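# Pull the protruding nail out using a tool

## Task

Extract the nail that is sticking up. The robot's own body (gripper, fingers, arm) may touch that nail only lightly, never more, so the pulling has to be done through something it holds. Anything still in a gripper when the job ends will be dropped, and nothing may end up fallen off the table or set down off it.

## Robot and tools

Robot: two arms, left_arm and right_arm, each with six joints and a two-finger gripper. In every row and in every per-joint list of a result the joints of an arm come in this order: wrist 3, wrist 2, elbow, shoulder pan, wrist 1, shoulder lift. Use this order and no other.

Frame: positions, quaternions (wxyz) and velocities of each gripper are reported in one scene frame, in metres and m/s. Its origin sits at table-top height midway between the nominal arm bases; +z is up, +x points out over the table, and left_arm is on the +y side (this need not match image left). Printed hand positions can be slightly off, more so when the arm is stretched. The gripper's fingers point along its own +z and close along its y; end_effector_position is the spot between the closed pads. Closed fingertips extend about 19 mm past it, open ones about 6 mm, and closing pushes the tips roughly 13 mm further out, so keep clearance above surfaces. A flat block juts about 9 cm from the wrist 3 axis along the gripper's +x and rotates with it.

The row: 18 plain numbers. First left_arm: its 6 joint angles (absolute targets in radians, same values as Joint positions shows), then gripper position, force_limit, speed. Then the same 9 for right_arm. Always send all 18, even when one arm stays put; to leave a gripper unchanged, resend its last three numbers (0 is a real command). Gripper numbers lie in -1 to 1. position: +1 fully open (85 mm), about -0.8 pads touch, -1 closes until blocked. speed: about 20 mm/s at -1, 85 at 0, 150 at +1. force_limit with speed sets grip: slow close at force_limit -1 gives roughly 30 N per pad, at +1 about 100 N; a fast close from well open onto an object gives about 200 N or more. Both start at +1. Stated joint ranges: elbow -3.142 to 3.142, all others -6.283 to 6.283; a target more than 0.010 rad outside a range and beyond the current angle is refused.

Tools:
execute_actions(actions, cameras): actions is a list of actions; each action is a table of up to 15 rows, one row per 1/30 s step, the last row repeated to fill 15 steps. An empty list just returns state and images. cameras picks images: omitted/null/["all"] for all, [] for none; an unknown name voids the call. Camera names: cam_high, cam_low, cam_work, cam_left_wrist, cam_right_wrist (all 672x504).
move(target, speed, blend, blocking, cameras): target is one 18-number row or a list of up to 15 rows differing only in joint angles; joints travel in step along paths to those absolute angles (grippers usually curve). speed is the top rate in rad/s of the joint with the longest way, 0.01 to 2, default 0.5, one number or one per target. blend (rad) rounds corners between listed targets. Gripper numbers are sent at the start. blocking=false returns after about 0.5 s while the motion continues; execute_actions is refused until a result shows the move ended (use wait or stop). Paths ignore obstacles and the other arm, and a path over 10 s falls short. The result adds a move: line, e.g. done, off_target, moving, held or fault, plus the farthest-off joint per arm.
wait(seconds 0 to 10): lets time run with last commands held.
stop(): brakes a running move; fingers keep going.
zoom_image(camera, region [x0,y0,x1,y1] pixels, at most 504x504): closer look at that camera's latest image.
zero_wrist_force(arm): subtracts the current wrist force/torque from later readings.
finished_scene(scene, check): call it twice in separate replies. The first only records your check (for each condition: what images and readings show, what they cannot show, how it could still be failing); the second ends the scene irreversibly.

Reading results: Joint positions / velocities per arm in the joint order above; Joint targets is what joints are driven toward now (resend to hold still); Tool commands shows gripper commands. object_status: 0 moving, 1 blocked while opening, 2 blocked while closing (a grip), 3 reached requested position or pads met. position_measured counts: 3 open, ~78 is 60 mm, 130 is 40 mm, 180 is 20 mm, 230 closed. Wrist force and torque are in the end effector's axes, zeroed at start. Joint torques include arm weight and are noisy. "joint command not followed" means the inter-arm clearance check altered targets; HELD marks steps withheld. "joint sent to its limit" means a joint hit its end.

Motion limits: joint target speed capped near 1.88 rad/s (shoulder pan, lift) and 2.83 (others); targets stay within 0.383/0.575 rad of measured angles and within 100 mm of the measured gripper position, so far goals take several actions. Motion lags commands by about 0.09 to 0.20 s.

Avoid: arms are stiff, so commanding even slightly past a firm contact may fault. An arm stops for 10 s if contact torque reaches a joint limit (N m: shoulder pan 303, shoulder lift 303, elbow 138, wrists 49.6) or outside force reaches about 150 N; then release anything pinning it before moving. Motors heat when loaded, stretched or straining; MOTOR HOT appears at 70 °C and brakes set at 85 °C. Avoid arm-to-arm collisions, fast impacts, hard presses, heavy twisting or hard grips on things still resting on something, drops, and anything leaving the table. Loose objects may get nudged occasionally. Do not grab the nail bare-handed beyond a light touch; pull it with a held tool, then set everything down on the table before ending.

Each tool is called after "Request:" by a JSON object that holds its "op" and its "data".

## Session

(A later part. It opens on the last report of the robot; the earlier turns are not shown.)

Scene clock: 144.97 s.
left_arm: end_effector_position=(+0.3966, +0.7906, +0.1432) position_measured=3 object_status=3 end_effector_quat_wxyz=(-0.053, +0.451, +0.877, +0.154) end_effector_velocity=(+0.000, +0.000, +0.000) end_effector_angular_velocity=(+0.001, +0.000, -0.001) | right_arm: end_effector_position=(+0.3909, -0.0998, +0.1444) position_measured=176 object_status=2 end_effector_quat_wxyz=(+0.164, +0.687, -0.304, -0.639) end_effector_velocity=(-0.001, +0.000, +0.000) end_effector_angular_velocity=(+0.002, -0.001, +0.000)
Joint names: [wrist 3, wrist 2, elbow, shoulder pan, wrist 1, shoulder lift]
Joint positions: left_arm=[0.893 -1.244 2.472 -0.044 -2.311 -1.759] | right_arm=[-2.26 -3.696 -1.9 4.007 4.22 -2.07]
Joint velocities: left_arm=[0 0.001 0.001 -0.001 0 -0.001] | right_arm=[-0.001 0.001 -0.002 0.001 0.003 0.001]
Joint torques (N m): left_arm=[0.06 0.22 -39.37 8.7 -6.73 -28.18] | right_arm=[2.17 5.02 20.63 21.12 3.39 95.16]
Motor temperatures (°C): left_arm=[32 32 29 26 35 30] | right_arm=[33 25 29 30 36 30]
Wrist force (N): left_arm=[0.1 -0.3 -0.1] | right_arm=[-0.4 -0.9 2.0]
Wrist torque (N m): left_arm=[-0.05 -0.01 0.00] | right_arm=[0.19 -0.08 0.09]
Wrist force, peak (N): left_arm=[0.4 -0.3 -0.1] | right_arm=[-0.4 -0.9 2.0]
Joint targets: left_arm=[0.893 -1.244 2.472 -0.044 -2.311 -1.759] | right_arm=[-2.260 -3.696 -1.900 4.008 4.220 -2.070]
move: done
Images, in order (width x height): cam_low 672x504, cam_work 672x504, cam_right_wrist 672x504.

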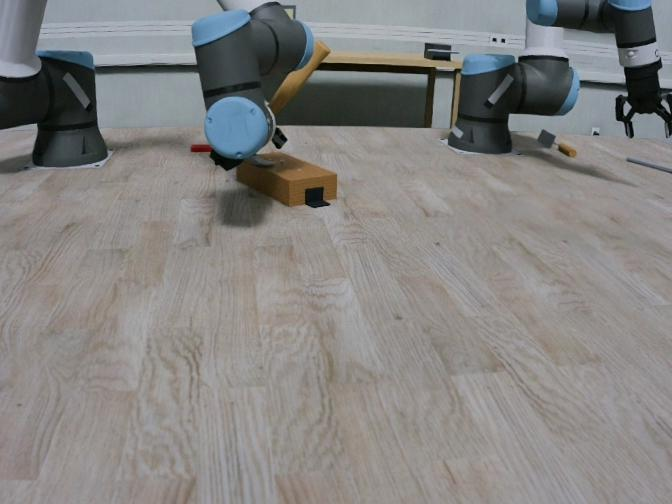

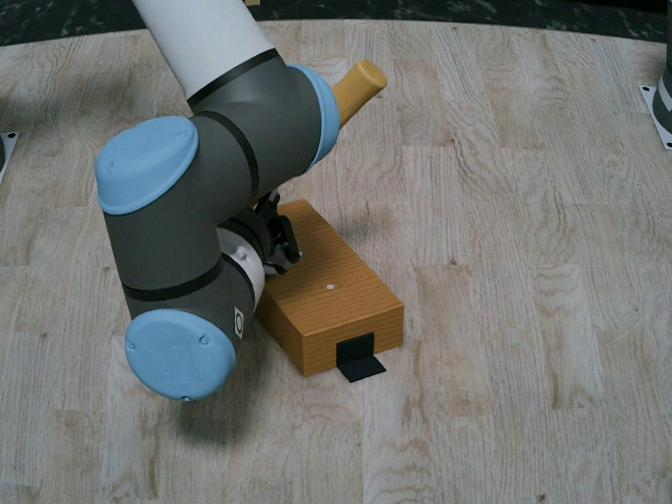

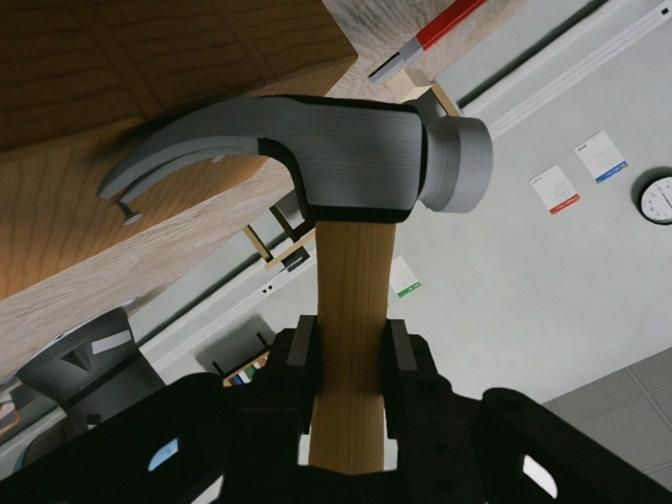

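Request:
{"op": "move", "data": {"target": [[0.893,-1.244,2.472,-0.044,-2.311,-1.759,1,1,1,-2.26,-3.6919,-1.9066,4.0121,4.2224,-2.0658,-1,1,-0.3],[0.893,-1.244,2.472,-0.044,-2.311,-1.759,1,1,1,-2.26,-3.6778,-1.8879,4.0262,4.2147,-2.0768,-1,1,-0.3]], "speed": 0.04, "cameras": ["cam_low","cam_right_wrist"]}}

Request:
{"op": "zoom_image", "data": {"camera": "cam_right_wrist", "region": [50, 50, 290, 250]}}

Request:
{"op": "zoom_image", "data": {"camera": "cam_low", "region": [220, 120, 320, 195]}}

Scene clock: 146.93 s.
left_arm: end_effector_position=(+0.3966, +0.7906, +0.1432) position_measured=3 object_status=3 end_effector_quat_wxyz=(-0.053, +0.451, +0.877, +0.154) end_effector_velocity=(+0.000, +0.000, +0.001) end_effector_angular_velocity=(+0.001, -0.001, +0.000) | right_arm: end_effector_position=(+0.3863, -0.0846, +0.1455) position_measured=176 object_status=2 end_effector_quat_wxyz=(+0.163, +0.687, -0.303, -0.640) end_effector_velocity=(+0.000, +0.002, +0.000) end_effector_angular_velocity=(+0.000, +0.001, +0.000)
Joint names: [wrist 3, wrist 2, elbow, shoulder pan, wrist 1, shoulder lift]
Joint positions: left_arm=[0.893 -1.244 2.472 -0.044 -2.311 -1.759] | right_arm=[-2.26 -3.678 -1.888 4.026 4.215 -2.077]
Joint velocities: left_arm=[0 0.001 0 0 0 -0.001] | right_arm=[0 0.002 0.002 0.002 -0.001 -0.002]
Joint torques (N m): left_arm=[0.36 0.64 -39.57 8.88 -6.55 -28.88] | right_arm=[2.01 5.58 36.94 19.57 -5.2 71.99]
Motor temperatures (°C): left_arm=[32 32 29 26 35 30] | right_arm=[33 25 29 30 36 30]
Wrist force (N): left_arm=[0.0 -0.1 0.0] | right_arm=[3.9 -2.5 0.4]
Wrist torque (N m): left_arm=[-0.02 0.00 0.00] | right_arm=[0.29 0.15 0.36]
Wrist force, peak (N): left_arm=[0.3 -0.3 -0.4] | right_arm=[3.9 -2.5 0.4]
Joint targets: left_arm=[0.893 -1.244 2.472 -0.044 -2.311 -1.759] | right_arm=[-2.260 -3.678 -1.888 4.026 4.215 -2.077]
move: done
Images, in order (width x height): cam_low 672x504, cam_right_wrist 672x504.

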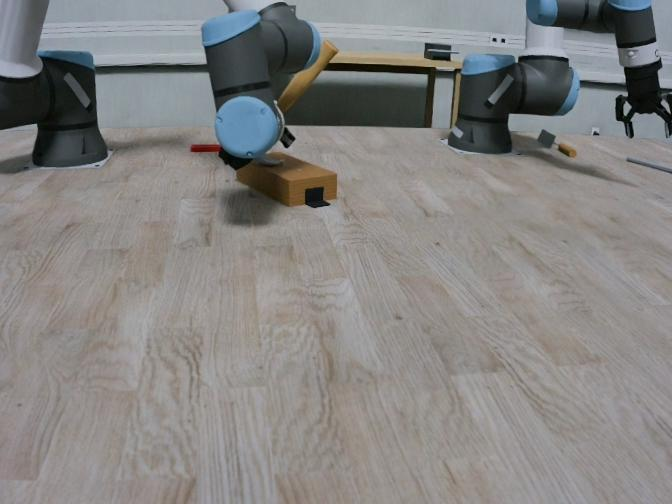

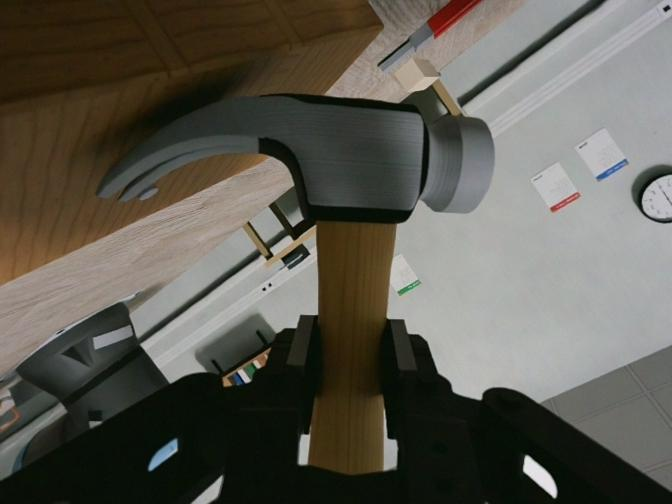

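Scaled by 2.100 from the camera's 672x504 image, which has a finer 960x720 frame.

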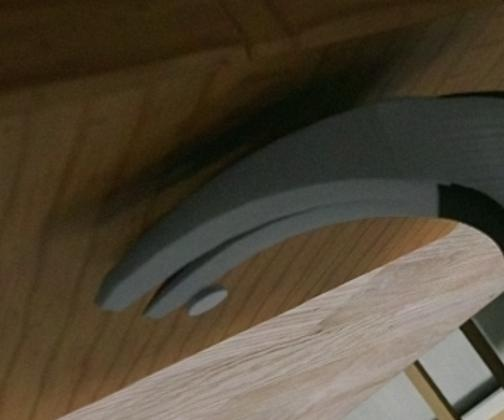

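Scaled by 5.040 from the camera's 672x504 image, which has a finer 960x720 frame.

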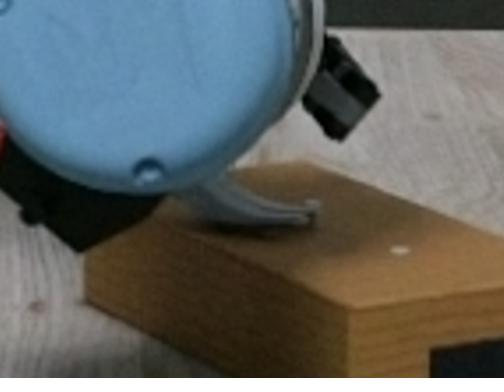

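Request:
{"op": "move", "data": {"target": [0.893,-1.244,2.472,-0.044,-2.311,-1.759,1,1,1,-2.26,-3.6698,-1.8742,4.0342,4.2083,-2.0842,-1,1,-0.3], "speed": 0.02, "cameras": ["cam_low","cam_right_wrist"]}}

Request:
{"op": "zoom_image", "data": {"camera": "cam_right_wrist", "region": [50, 50, 290, 250]}}

Request:
{"op": "zoom_image", "data": {"camera": "cam_low", "region": [220, 120, 320, 195]}}

Scene clock: 148.17 s.
left_arm: end_effector_position=(+0.3966, +0.7906, +0.1432) position_measured=3 object_status=3 end_effector_quat_wxyz=(-0.053, +0.451, +0.877, +0.154) end_effector_velocity=(+0.000, +0.000, +0.001) end_effector_angular_velocity=(+0.000, -0.002, +0.000) | right_arm: end_effector_position=(+0.3868, -0.0748, +0.1462) position_measured=176 object_status=2 end_effector_quat_wxyz=(+0.163, +0.686, -0.302, -0.641) end_effector_velocity=(+0.000, +0.001, +0.000) end_effector_angular_velocity=(-0.001, +0.001, +0.000)
Joint names: [wrist 3, wrist 2, elbow, shoulder pan, wrist 1, shoulder lift]
Joint positions: left_arm=[0.893 -1.244 2.472 -0.044 -2.311 -1.759] | right_arm=[-2.26 -3.67 -1.874 4.034 4.208 -2.084]
Joint velocities: left_arm=[0 0 -0.001 0 0 -0.001] | right_arm=[0 0.001 0.001 0.001 -0.001 -0.002]
Joint torques (N m): left_arm=[-0.06 0.09 -40 5.91 -6.74 -29.02] | right_arm=[2.14 8.28 43.62 22.07 -4.79 81.33]
Motor temperatures (°C): left_arm=[32 32 29 26 35 30] | right_arm=[33 25 29 30 36 30]
Wrist force (N): left_arm=[0.1 0.0 0.0] | right_arm=[16.1 -5.6 4.1]
Wrist torque (N m): left_arm=[0.00 -0.02 0.00] | right_arm=[0.18 0.18 0.87]
Wrist force, peak (N): left_arm=[0.4 -0.4 0.0] | right_arm=[16.1 -5.6 4.1]
Joint targets: left_arm=[0.893 -1.244 2.472 -0.044 -2.311 -1.759] | right_arm=[-2.260 -3.670 -1.874 4.034 4.208 -2.084]
move: done
Images, in order (width x height): cam_low 672x504, cam_right_wrist 672x504.

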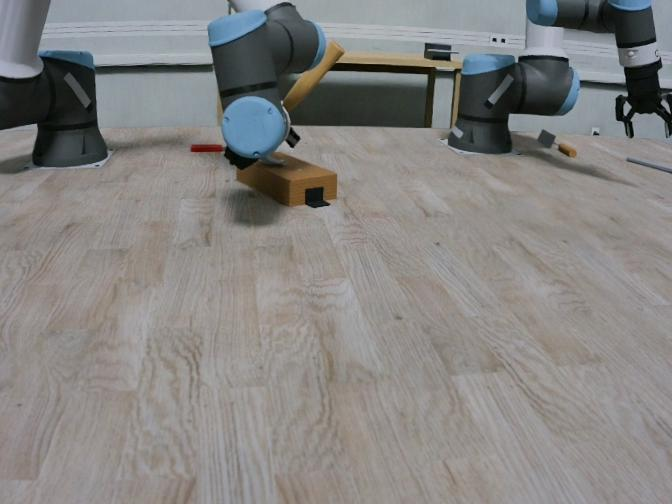

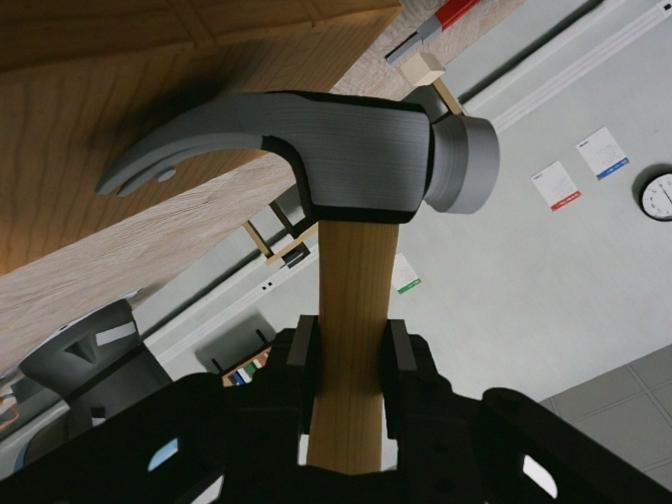

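Scaled by 2.100 from the camera's 672x504 image, which has a finer 960x720 frame.

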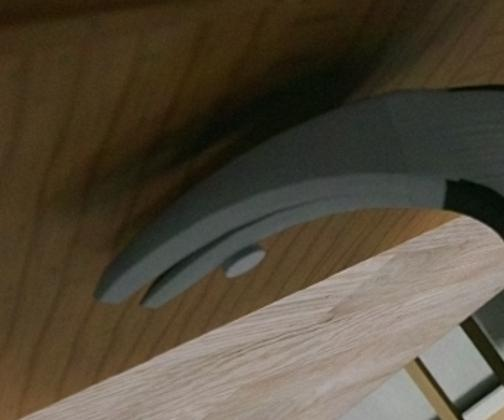

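Scaled by 5.040 from the camera's 672x504 image, which has a finer 960x720 frame.

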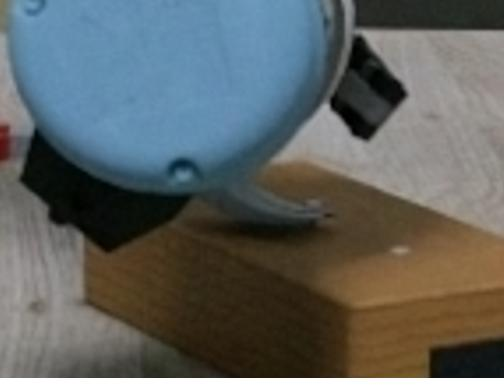

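Request:
{"op": "move", "data": {"target": [[0.893,-1.244,2.472,-0.044,-2.311,-1.759,1,1,1,-2.36,-3.6754,-1.8841,4.0286,4.2128,-2.0787,-1,1,-0.3],[0.893,-1.244,2.472,-0.044,-2.311,-1.759,1,1,1,-2.46,-3.6810,-1.8940,4.0230,4.2173,-2.0732,-1,1,-0.3]], "speed": 0.05, "cameras": ["cam_right_wrist"]}}

Scene clock: 152.93 s.
left_arm: end_effector_position=(+0.3966, +0.7906, +0.1432) position_measured=3 object_status=3 end_effector_quat_wxyz=(-0.053, +0.451, +0.877, +0.154) end_effector_velocity=(+0.000, +0.000, +0.000) end_effector_angular_velocity=(+0.000, -0.001, +0.001) | right_arm: end_effector_position=(+0.3858, -0.0886, +0.1454) position_measured=176 object_status=2 end_effector_quat_wxyz=(+0.099, +0.714, -0.233, -0.653) end_effector_velocity=(-0.001, +0.001, -0.001) end_effector_angular_velocity=(+0.001, +0.000, +0.002)
Joint names: [wrist 3, wrist 2, elbow, shoulder pan, wrist 1, shoulder lift]
Joint positions: left_arm=[0.893 -1.244 2.472 -0.044 -2.311 -1.759] | right_arm=[-2.46 -3.681 -1.894 4.023 4.217 -2.073]
Joint velocities: left_arm=[0 0 0 0.001 0 -0.001] | right_arm=[-0.001 0 0 0.002 0.001 -0.001]
Joint torques (N m): left_arm=[-0.54 0.44 -38.34 8.72 -6.5 -27.42] | right_arm=[-4.02 0.24 33.49 -20.16 -1.36 119.07]
Motor temperatures (°C): left_arm=[32 32 29 26 35 30] | right_arm=[33 25 29 30 36 30]
Wrist force (N): left_arm=[0.0 -0.2 -0.2] | right_arm=[32.4 -20.6 9.9]
Wrist torque (N m): left_arm=[-0.04 0.01 -0.01] | right_arm=[0.22 0.32 0.96]
Wrist force, peak (N): left_arm=[0.4 -0.1 -0.5] | right_arm=[34.7 -22.4 10.4]
Joint targets: left_arm=[0.893 -1.244 2.472 -0.044 -2.311 -1.759] | right_arm=[-2.460 -3.681 -1.894 4.023 4.217 -2.073]
move: done
Images, in order (width x height): cam_right_wrist 672x504.

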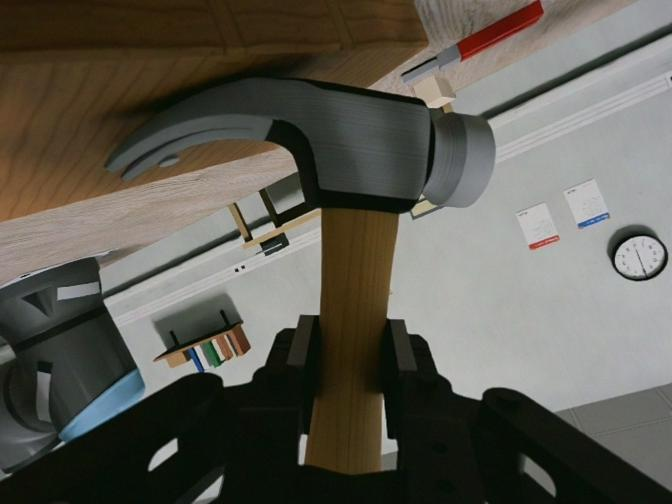

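Request:
{"op": "move", "data": {"target": [[0.893,-1.244,2.472,-0.044,-2.311,-1.759,1,1,1,-2.56,-3.6866,-1.9041,4.0174,4.2230,-2.0686,-1,1,-0.3],[0.893,-1.244,2.472,-0.044,-2.311,-1.759,1,1,1,-2.66,-3.6920,-1.9138,4.0120,4.2285,-2.0645,-1,1,-0.3]], "speed": 0.05, "cameras": ["cam_right_wrist","cam_low"]}}

Request:
{"op": "zoom_image", "data": {"camera": "cam_low", "region": [220, 120, 320, 195]}}

Scene clock: 157.53 s.
left_arm: end_effector_position=(+0.3966, +0.7906, +0.1432) position_measured=3 object_status=3 end_effector_quat_wxyz=(-0.053, +0.451, +0.877, +0.154) end_effector_velocity=(+0.000, +0.001, +0.000) end_effector_angular_velocity=(+0.000, +0.000, +0.001) | right_arm: end_effector_position=(+0.3847, -0.1022, +0.1430) position_measured=232 object_status=3 end_effector_quat_wxyz=(+0.033, +0.734, -0.161, -0.659) end_effector_velocity=(-0.001, +0.000, +0.000) end_effector_angular_velocity=(+0.001, +0.000, +0.002)
Joint names: [wrist 3, wrist 2, elbow, shoulder pan, wrist 1, shoulder lift]
Joint positions: left_arm=[0.893 -1.244 2.472 -0.044 -2.311 -1.759] | right_arm=[-2.66 -3.692 -1.914 4.012 4.229 -2.065]
Joint velocities: left_arm=[0 0 0 0.001 0 -0.001] | right_arm=[-0.001 0 0 0.002 0 0]
Joint torques (N m): left_arm=[0.19 0.18 -38.64 6.38 -6.58 -26.16] | right_arm=[-2.9 -1.97 21.15 -17.38 3.67 89.56]
Motor temperatures (°C): left_arm=[32 32 29 26 35 30] | right_arm=[33 25 29 30 36 30]
Wrist force (N): left_arm=[0.3 -0.2 -0.2] | right_arm=[-4.9 1.7 1.1]
Wrist torque (N m): left_arm=[-0.03 -0.04 0.00] | right_arm=[0.23 -0.04 0.19]
Wrist force, peak (N): left_arm=[0.4 -0.3 -0.5] | right_arm=[30.7 -68.8 5.0]
Joint targets: left_arm=[0.893 -1.244 2.472 -0.044 -2.311 -1.759] | right_arm=[-2.660 -3.692 -1.914 4.012 4.229 -2.064]
move: done
Images, in order (width x height): cam_low 672x504, cam_right_wrist 672x504.

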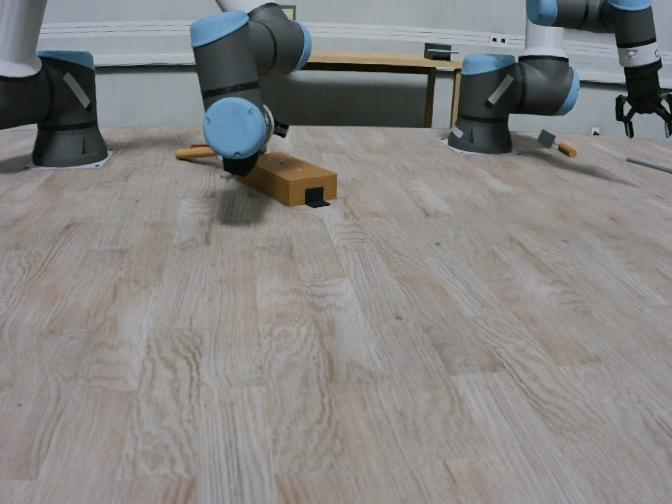

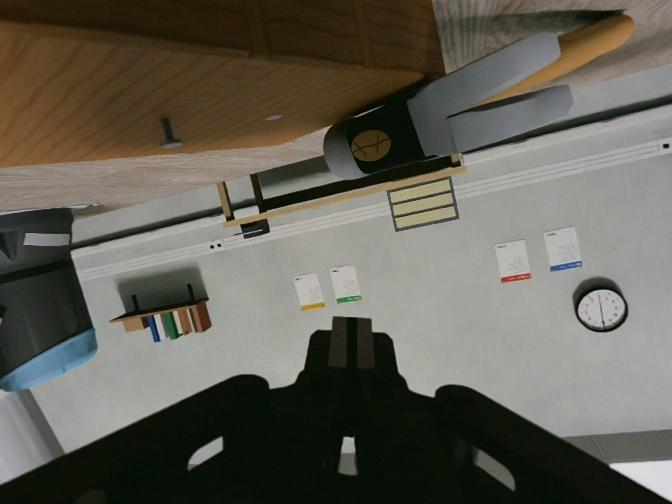

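Scaled by 5.040 from the camera's 672x504 image, which has a finer 960x720 frame.

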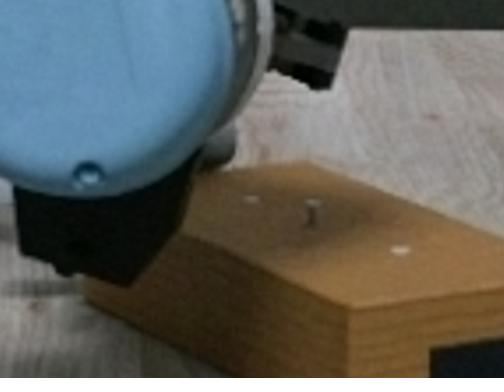

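Request:
{"op": "move", "data": {"target": [[0.893,-1.244,2.472,-0.044,-2.311,-1.759,1,1,1,-2.66,-3.6939,-1.8287,4.0101,3.9834,-1.9047,-1,1,-0.3],[0.893,-1.244,2.472,-0.044,-2.311,-1.759,1,1,1,-0.32,-1.571,-1.6546,4.3915,1.7597,-1.6761,-1,1,-0.3]], "speed": [0.3,0.6]}}

Scene clock: 163.77 s.
left_arm: end_effector_position=(+0.3966, +0.7906, +0.1432) position_measured=3 object_status=3 end_effector_quat_wxyz=(-0.053, +0.451, +0.877, +0.154) end_effector_velocity=(+0.000, +0.000, +0.001) end_effector_angular_velocity=(+0.000, -0.002, -0.001) | right_arm: end_effector_position=(+0.4009, -0.1483, +0.3986) position_measured=232 object_status=3 end_effector_quat_wxyz=(+0.000, +0.708, +0.706, +0.000) end_effector_velocity=(+0.000, +0.000, +0.000) end_effector_angular_velocity=(-0.002, -0.001, -0.001)
Joint names: [wrist 3, wrist 2, elbow, shoulder pan, wrist 1, shoulder lift]
Joint positions: left_arm=[0.893 -1.244 2.472 -0.044 -2.311 -1.759] | right_arm=[-0.32 -1.571 -1.655 4.391 1.76 -1.676]
Joint velocities: left_arm=[0 0 0 -0.001 0 -0.002] | right_arm=[0.002 0.001 0 0.001 -0.002 0]
Joint torques (N m): left_arm=[-0.06 0.34 -39.91 8.09 -6.35 -28.11] | right_arm=[3.03 4.14 42.63 20.11 -8.74 67.51]
Motor temperatures (°C): left_arm=[32 32 29 26 35 30] | right_arm=[33 25 29 30 36 30]
Wrist force (N): left_arm=[0.2 -0.1 -0.2] | right_arm=[-1.1 0.6 -1.4]
Wrist torque (N m): left_arm=[-0.01 -0.04 0.00] | right_arm=[0.09 0.09 0.16]
Wrist force, peak (N): left_arm=[0.4 -0.1 -0.5] | right_arm=[-6.9 2.0 0.1]
Joint targets: left_arm=[0.893 -1.244 2.472 -0.044 -2.311 -1.759] | right_arm=[-0.320 -1.571 -1.655 4.392 1.760 -1.676]
move: done

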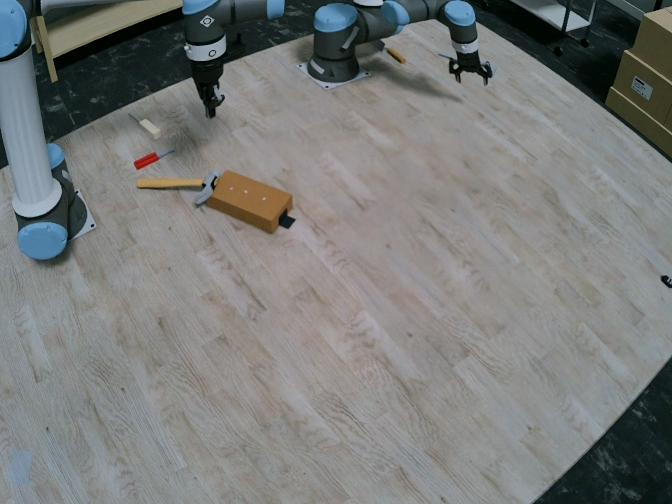

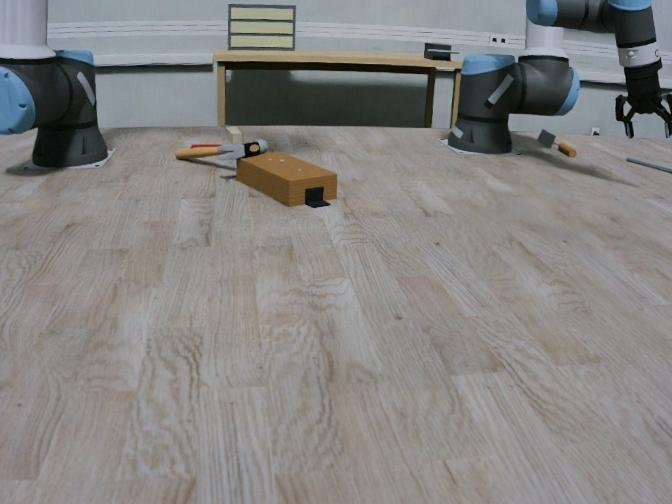

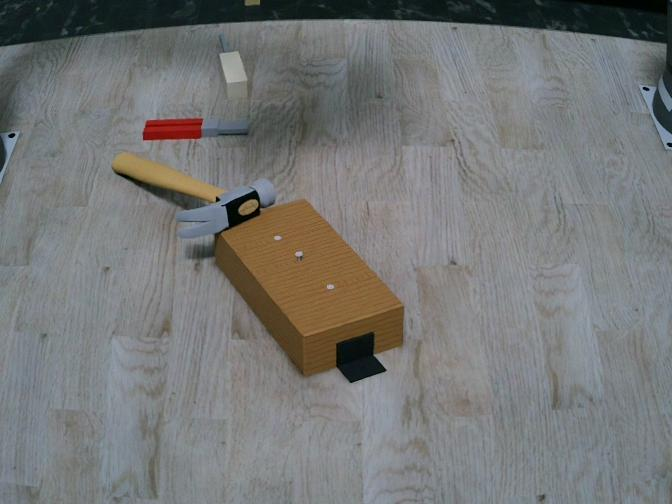

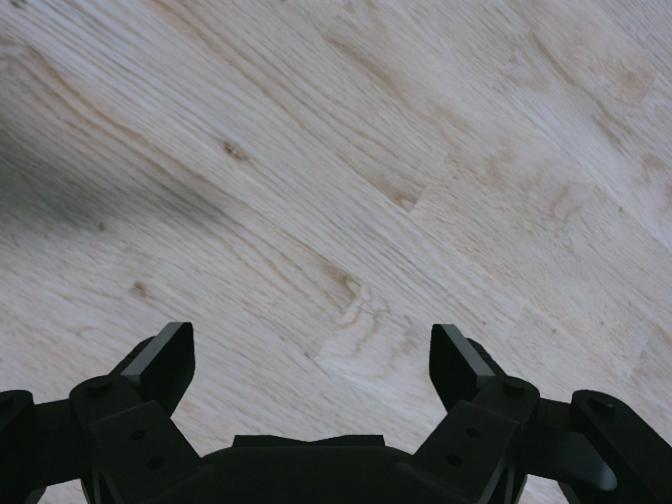

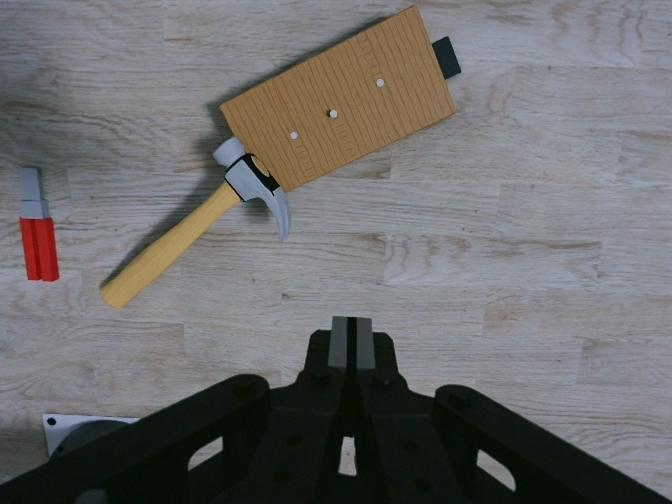

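Request:
{"op": "move", "data": {"target": [0.893,-1.244,2.472,-0.044,-2.311,-1.759,1,1,1,0.8495,-1.571,-2.0173,4.6735,2.0459,-1.5996,1,1,1], "speed": 0.6, "cameras": ["cam_right_wrist","cam_low"]}}

Request:
{"op": "zoom_image", "data": {"camera": "cam_low", "region": [160, 110, 340, 210]}}

Scene clock: 168.43 s.
left_arm: end_effector_position=(+0.3966, +0.7906, +0.1432) position_measured=3 object_status=3 end_effector_quat_wxyz=(-0.053, +0.451, +0.877, +0.154) end_effector_velocity=(+0.000, +0.000, +0.001) end_effector_angular_velocity=(+0.000, -0.001, +0.000) | right_arm: end_effector_position=(+0.2659, -0.1743, +0.2477) position_measured=3 object_status=3 end_effector_quat_wxyz=(+0.000, +0.943, +0.334, +0.000) end_effector_velocity=(-0.001, +0.000, +0.001) end_effector_angular_velocity=(+0.001, +0.000, +0.000)
Joint names: [wrist 3, wrist 2, elbow, shoulder pan, wrist 1, shoulder lift]
Joint positions: left_arm=[0.893 -1.244 2.472 -0.044 -2.311 -1.759] | right_arm=[0.849 -1.571 -2.017 4.673 2.046 -1.6]
Joint velocities: left_arm=[0 0 0 0 0 -0.001] | right_arm=[0.001 0 0 0.002 0 0.002]
Joint torques (N m): left_arm=[0.34 0.29 -36.49 5.97 -6.29 -28.12] | right_arm=[2.77 2.73 26.2 21.45 -0.68 56.18]
Motor temperatures (°C): left_arm=[32 32 29 26 35 30] | right_arm=[33 25 29 30 36 30]
Wrist force (N): left_arm=[0.3 -0.1 -0.1] | right_arm=[-1.0 0.5 -1.2]
Wrist torque (N m): left_arm=[-0.02 -0.05 0.00] | right_arm=[0.05 0.09 0.14]
Wrist force, peak (N): left_arm=[0.6 -0.2 -0.1] | right_arm=[-2.0 0.4 -1.6]
Joint targets: left_arm=[0.893 -1.244 2.472 -0.044 -2.311 -1.759] | right_arm=[0.849 -1.571 -2.017 4.674 2.046 -1.600]
move: done
Images, in order (width x height): cam_low 672x504, cam_right_wrist 672x504.

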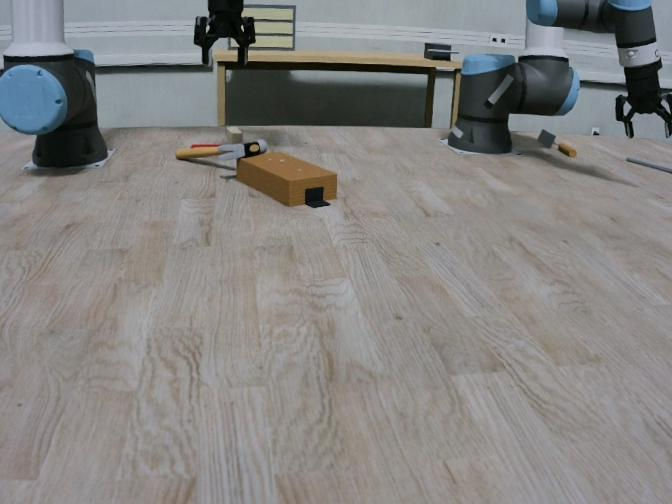

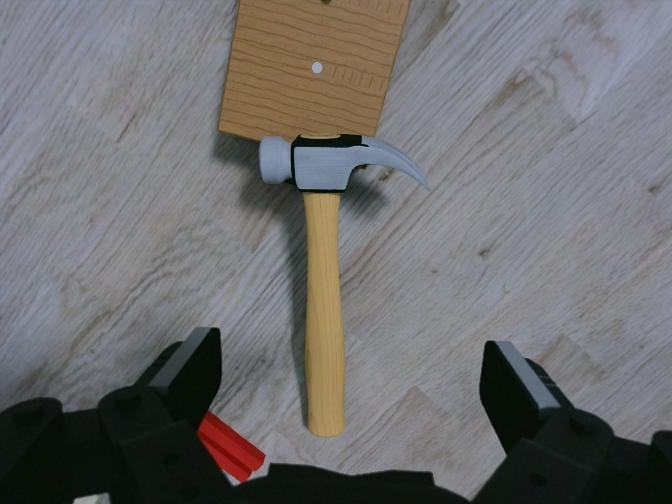

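Scaled by 2.800 from the camera's 672x504 image, which has a finer 960x720 frame.

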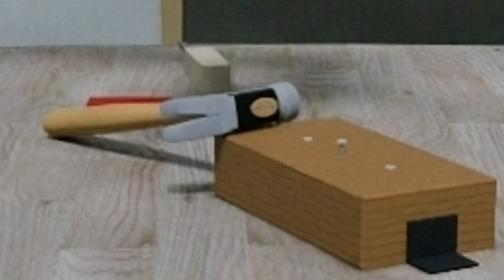

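Request:
{"op": "move", "data": {"target": [0.893,-1.244,2.472,-0.044,-2.311,-1.759,1,1,1,0.9271,-1.571,-2.1767,4.7511,2.3516,-1.7459,1,1,1], "speed": 0.4, "cameras": ["cam_right_wrist"]}}

Request:
{"op": "zoom_image", "data": {"camera": "cam_right_wrist", "region": [200, 100, 500, 400]}}

Scene clock: 170.50 s.
left_arm: end_effector_position=(+0.3966, +0.7906, +0.1432) position_measured=3 object_status=3 end_effector_quat_wxyz=(-0.053, +0.451, +0.877, +0.154) end_effector_velocity=(-0.001, +0.000, +0.000) end_effector_angular_velocity=(+0.000, +0.001, +0.000) | right_arm: end_effector_position=(+0.2349, -0.1739, +0.0978) position_measured=3 object_status=3 end_effector_quat_wxyz=(+0.000, +0.943, +0.334, +0.000) end_effector_velocity=(-0.001, +0.000, -0.001) end_effector_angular_velocity=(+0.001, +0.000, +0.001)
Joint names: [wrist 3, wrist 2, elbow, shoulder pan, wrist 1, shoulder lift]
Joint positions: left_arm=[0.893 -1.244 2.472 -0.044 -2.311 -1.759] | right_arm=[0.927 -1.571 -2.177 4.751 2.351 -1.746]
Joint velocities: left_arm=[0 0 0.001 0 0 0] | right_arm=[0.001 0 -0.001 0.002 0.002 0]
Joint torques (N m): left_arm=[0.54 0.1 -37.87 7.57 -6.12 -26.29] | right_arm=[2.93 2.22 18.46 21.55 -0.29 32.85]
Motor temperatures (°C): left_arm=[32 32 29 26 35 30] | right_arm=[33 25 29 30 36 30]
Wrist force (N): left_arm=[0.3 -0.3 -0.3] | right_arm=[-1.1 0.6 -1.2]
Wrist torque (N m): left_arm=[-0.05 -0.04 0.00] | right_arm=[0.11 0.00 0.23]
Wrist force, peak (N): left_arm=[0.4 -0.4 -0.2] | right_arm=[-0.8 1.1 -3.4]
Joint targets: left_arm=[0.893 -1.244 2.472 -0.044 -2.311 -1.759] | right_arm=[0.927 -1.571 -2.177 4.751 2.352 -1.746]
move: done
Images, in order (width x height): cam_right_wrist 672x504.

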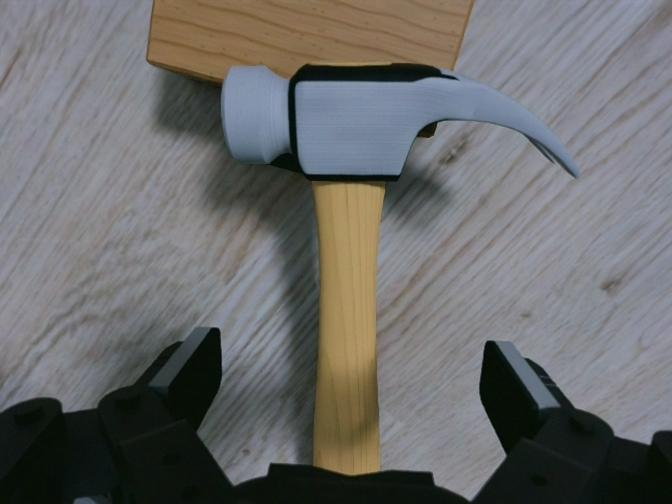

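Scaled by 1.680 from the camera's 672x504 image, which has a finer 960x720 frame.

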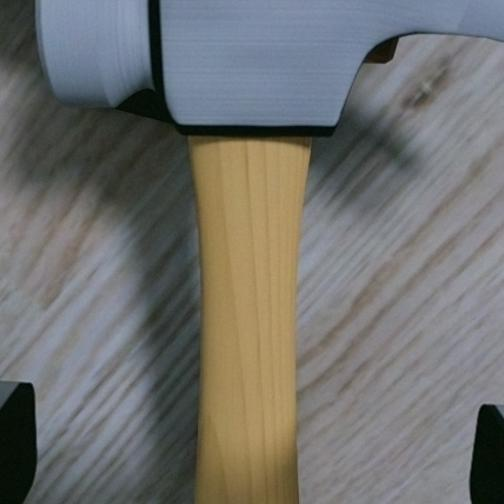

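Request:
{"op": "move", "data": {"target": [0.893,-1.244,2.472,-0.044,-2.311,-1.759,1,1,1,0.9271,-1.571,-2.2119,4.7511,2.4735,-1.8326,1,1,1], "speed": 0.15, "cameras": ["cam_right_wrist"]}}

Request:
{"op": "execute_actions", "data": {"actions": [[[0.893,-1.244,2.472,-0.044,-2.311,-1.759,1,1,1,0.9271,-1.571,-2.2119,4.7511,2.4735,-1.8326,-1,1,0.4]],[[0.893,-1.244,2.472,-0.044,-2.311,-1.759,1,1,1,0.9271,-1.571,-2.2119,4.7511,2.4735,-1.8326,-1,1,0.4]]], "cameras": ["cam_right_wrist","cam_low"]}}

Request:
{"op": "zoom_image", "data": {"camera": "cam_low", "region": [140, 90, 320, 200]}}

Scene clock: 172.10 s.
left_arm: end_effector_position=(+0.3966, +0.7906, +0.1432) position_measured=3 object_status=3 end_effector_quat_wxyz=(-0.053, +0.451, +0.877, +0.154) end_effector_velocity=(+0.000, +0.000, +0.000) end_effector_angular_velocity=(+0.000, +0.000, +0.000) | right_arm: end_effector_position=(+0.2349, -0.1740, +0.0399) position_measured=3 object_status=3 end_effector_quat_wxyz=(+0.000, +0.943, +0.334, +0.000) end_effector_velocity=(+0.000, +0.000, -0.001) end_effector_angular_velocity=(+0.000, +0.000, +0.000)
Joint names: [wrist 3, wrist 2, elbow, shoulder pan, wrist 1, shoulder lift]
Joint positions: left_arm=[0.893 -1.244 2.472 -0.044 -2.311 -1.759] | right_arm=[0.927 -1.571 -2.212 4.751 2.473 -1.833]
Joint velocities: left_arm=[0 0 0 0 0 0.001] | right_arm=[0 0 -0.001 0 0.002 -0.001]
Joint torques (N m): left_arm=[0.21 0.38 -37.74 11.87 -6.14 -27.3] | right_arm=[3.19 1.72 15.02 18.84 -0.3 35.8]
Motor temperatures (°C): left_arm=[32 32 29 26 35 30] | right_arm=[33 25 29 30 36 30]
Wrist force (N): left_arm=[0.3 0.0 -0.1] | right_arm=[-0.5 0.9 -0.9]
Wrist torque (N m): left_arm=[0.01 -0.04 0.00] | right_arm=[0.08 -0.07 0.17]
Wrist force, peak (N): left_arm=[0.4 0.0 -0.2] | right_arm=[-1.4 0.8 -1.9]
Joint targets: left_arm=[0.893 -1.244 2.472 -0.044 -2.311 -1.759] | right_arm=[0.927 -1.571 -2.212 4.751 2.474 -1.833]
move: done
Images, in order (width x height): cam_right_wrist 672x504.

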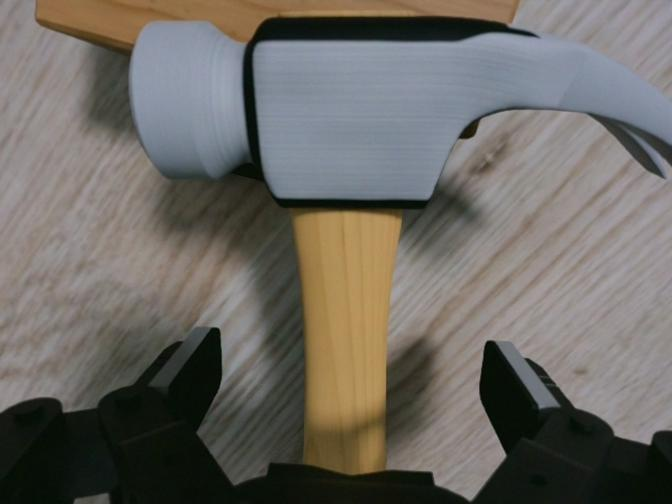

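Scene clock: 173.30 s.
left_arm: end_effector_position=(+0.3966, +0.7906, +0.1432) position_measured=3 object_status=3 end_effector_quat_wxyz=(-0.053, +0.451, +0.877, +0.154) end_effector_velocity=(+0.000, +0.000, +0.001) end_effector_angular_velocity=(+0.001, -0.001, +0.000) | right_arm: end_effector_position=(+0.2349, -0.1740, +0.0399) position_measured=174 object_status=2 end_effector_quat_wxyz=(+0.000, +0.943, +0.334, +0.000) end_effector_velocity=(+0.001, +0.000, +0.000) end_effector_angular_velocity=(+0.000, +0.000, -0.002)
Joint names: [wrist 3, wrist 2, elbow, shoulder pan, wrist 1, shoulder lift]
Joint positions: left_arm=[0.893 -1.244 2.472 -0.044 -2.311 -1.759] | right_arm=[0.927 -1.571 -2.212 4.751 2.474 -1.833]
Joint velocities: left_arm=[0 0.001 0 0 0 -0.002] | right_arm=[0.001 0 0 -0.002 0 0]
Joint torques (N m): left_arm=[0.07 0.59 -37.59 6.87 -6.18 -28.05] | right_arm=[3.2 1.34 17.02 10.47 -2.6 38.15]
Motor temperatures (°C): left_arm=[32 32 29 26 35 30] | right_arm=[33 25 29 30 36 30]
Wrist force (N): left_arm=[0.1 -0.1 0.0] | right_arm=[-4.1 -4.4 -22.7]
Wrist torque (N m): left_arm=[-0.02 -0.02 0.00] | right_arm=[-0.27 -0.10 -0.89]
Wrist force, peak (N): left_arm=[0.4 0.1 -0.3] | right_arm=[-4.3 -4.6 -22.9]
Joint targets: left_arm=[0.893 -1.244 2.472 -0.044 -2.311 -1.759] | right_arm=[0.927 -1.571 -2.212 4.751 2.474 -1.833]
Step readings (joint positions of left_arm | right_arm):
0: [0.893 -1.244 2.472 -0.044 -2.311 -1.759] | [0.927 -1.571 -2.212 4.751 2.473 -1.833]
1: [0.893 -1.244 2.472 -0.044 -2.311 -1.759] | [0.927 -1.571 -2.212 4.751 2.473 -1.833]
2: [0.893 -1.244 2.472 -0.044 -2.311 -1.759] | [0.927 -1.571 -2.212 4.751 2.473 -1.833]
4: [0.893 -1.244 2.472 -0.044 -2.311 -1.759] | [0.927 -1.571 -2.212 4.751 2.473 -1.833]
8: [0.893 -1.244 2.472 -0.044 -2.311 -1.759] | [0.927 -1.571 -2.212 4.751 2.474 -1.833]
15: [0.893 -1.244 2.472 -0.044 -2.311 -1.759] | [0.927 -1.571 -2.212 4.751 2.474 -1.833]
16: [0.893 -1.244 2.472 -0.044 -2.311 -1.759] | [0.927 -1.571 -2.212 4.751 2.474 -1.833]
17: [0.893 -1.244 2.472 -0.044 -2.311 -1.759] | [0.927 -1.571 -2.212 4.751 2.474 -1.833]
19: [0.893 -1.244 2.472 -0.044 -2.311 -1.759] | [0.927 -1.571 -2.212 4.751 2.474 -1.833]
23: [0.893 -1.244 2.472 -0.044 -2.311 -1.759] | [0.927 -1.571 -2.212 4.751 2.474 -1.833]
30: [0.893 -1.244 2.472 -0.044 -2.311 -1.759] | [0.927 -1.571 -2.212 4.751 2.474 -1.833]
Images, in order (width x height): cam_low 672x504, cam_right_wrist 672x504.

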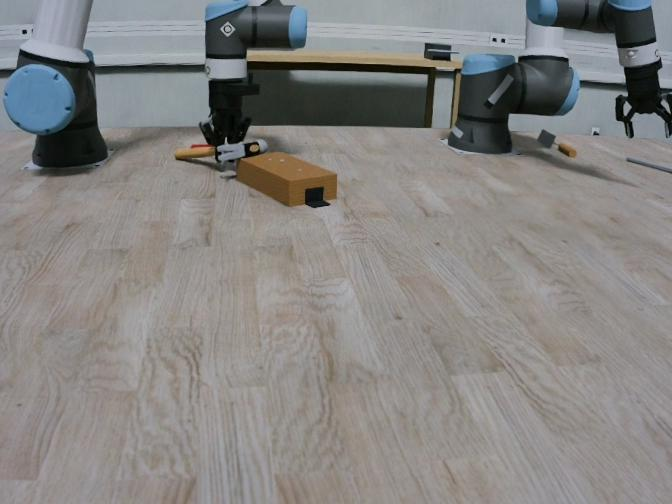

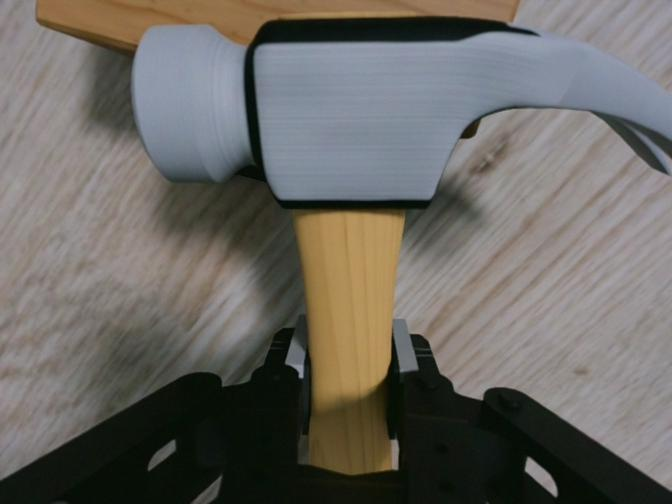

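Scaled by 2.800 from the camera's 672x504 image, which has a finer 960x720 frame.

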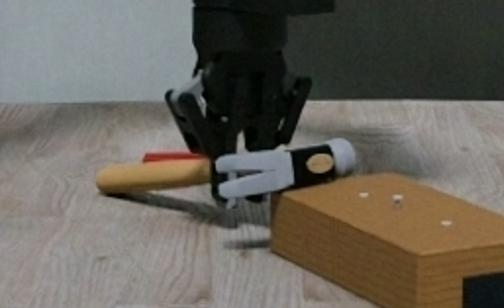

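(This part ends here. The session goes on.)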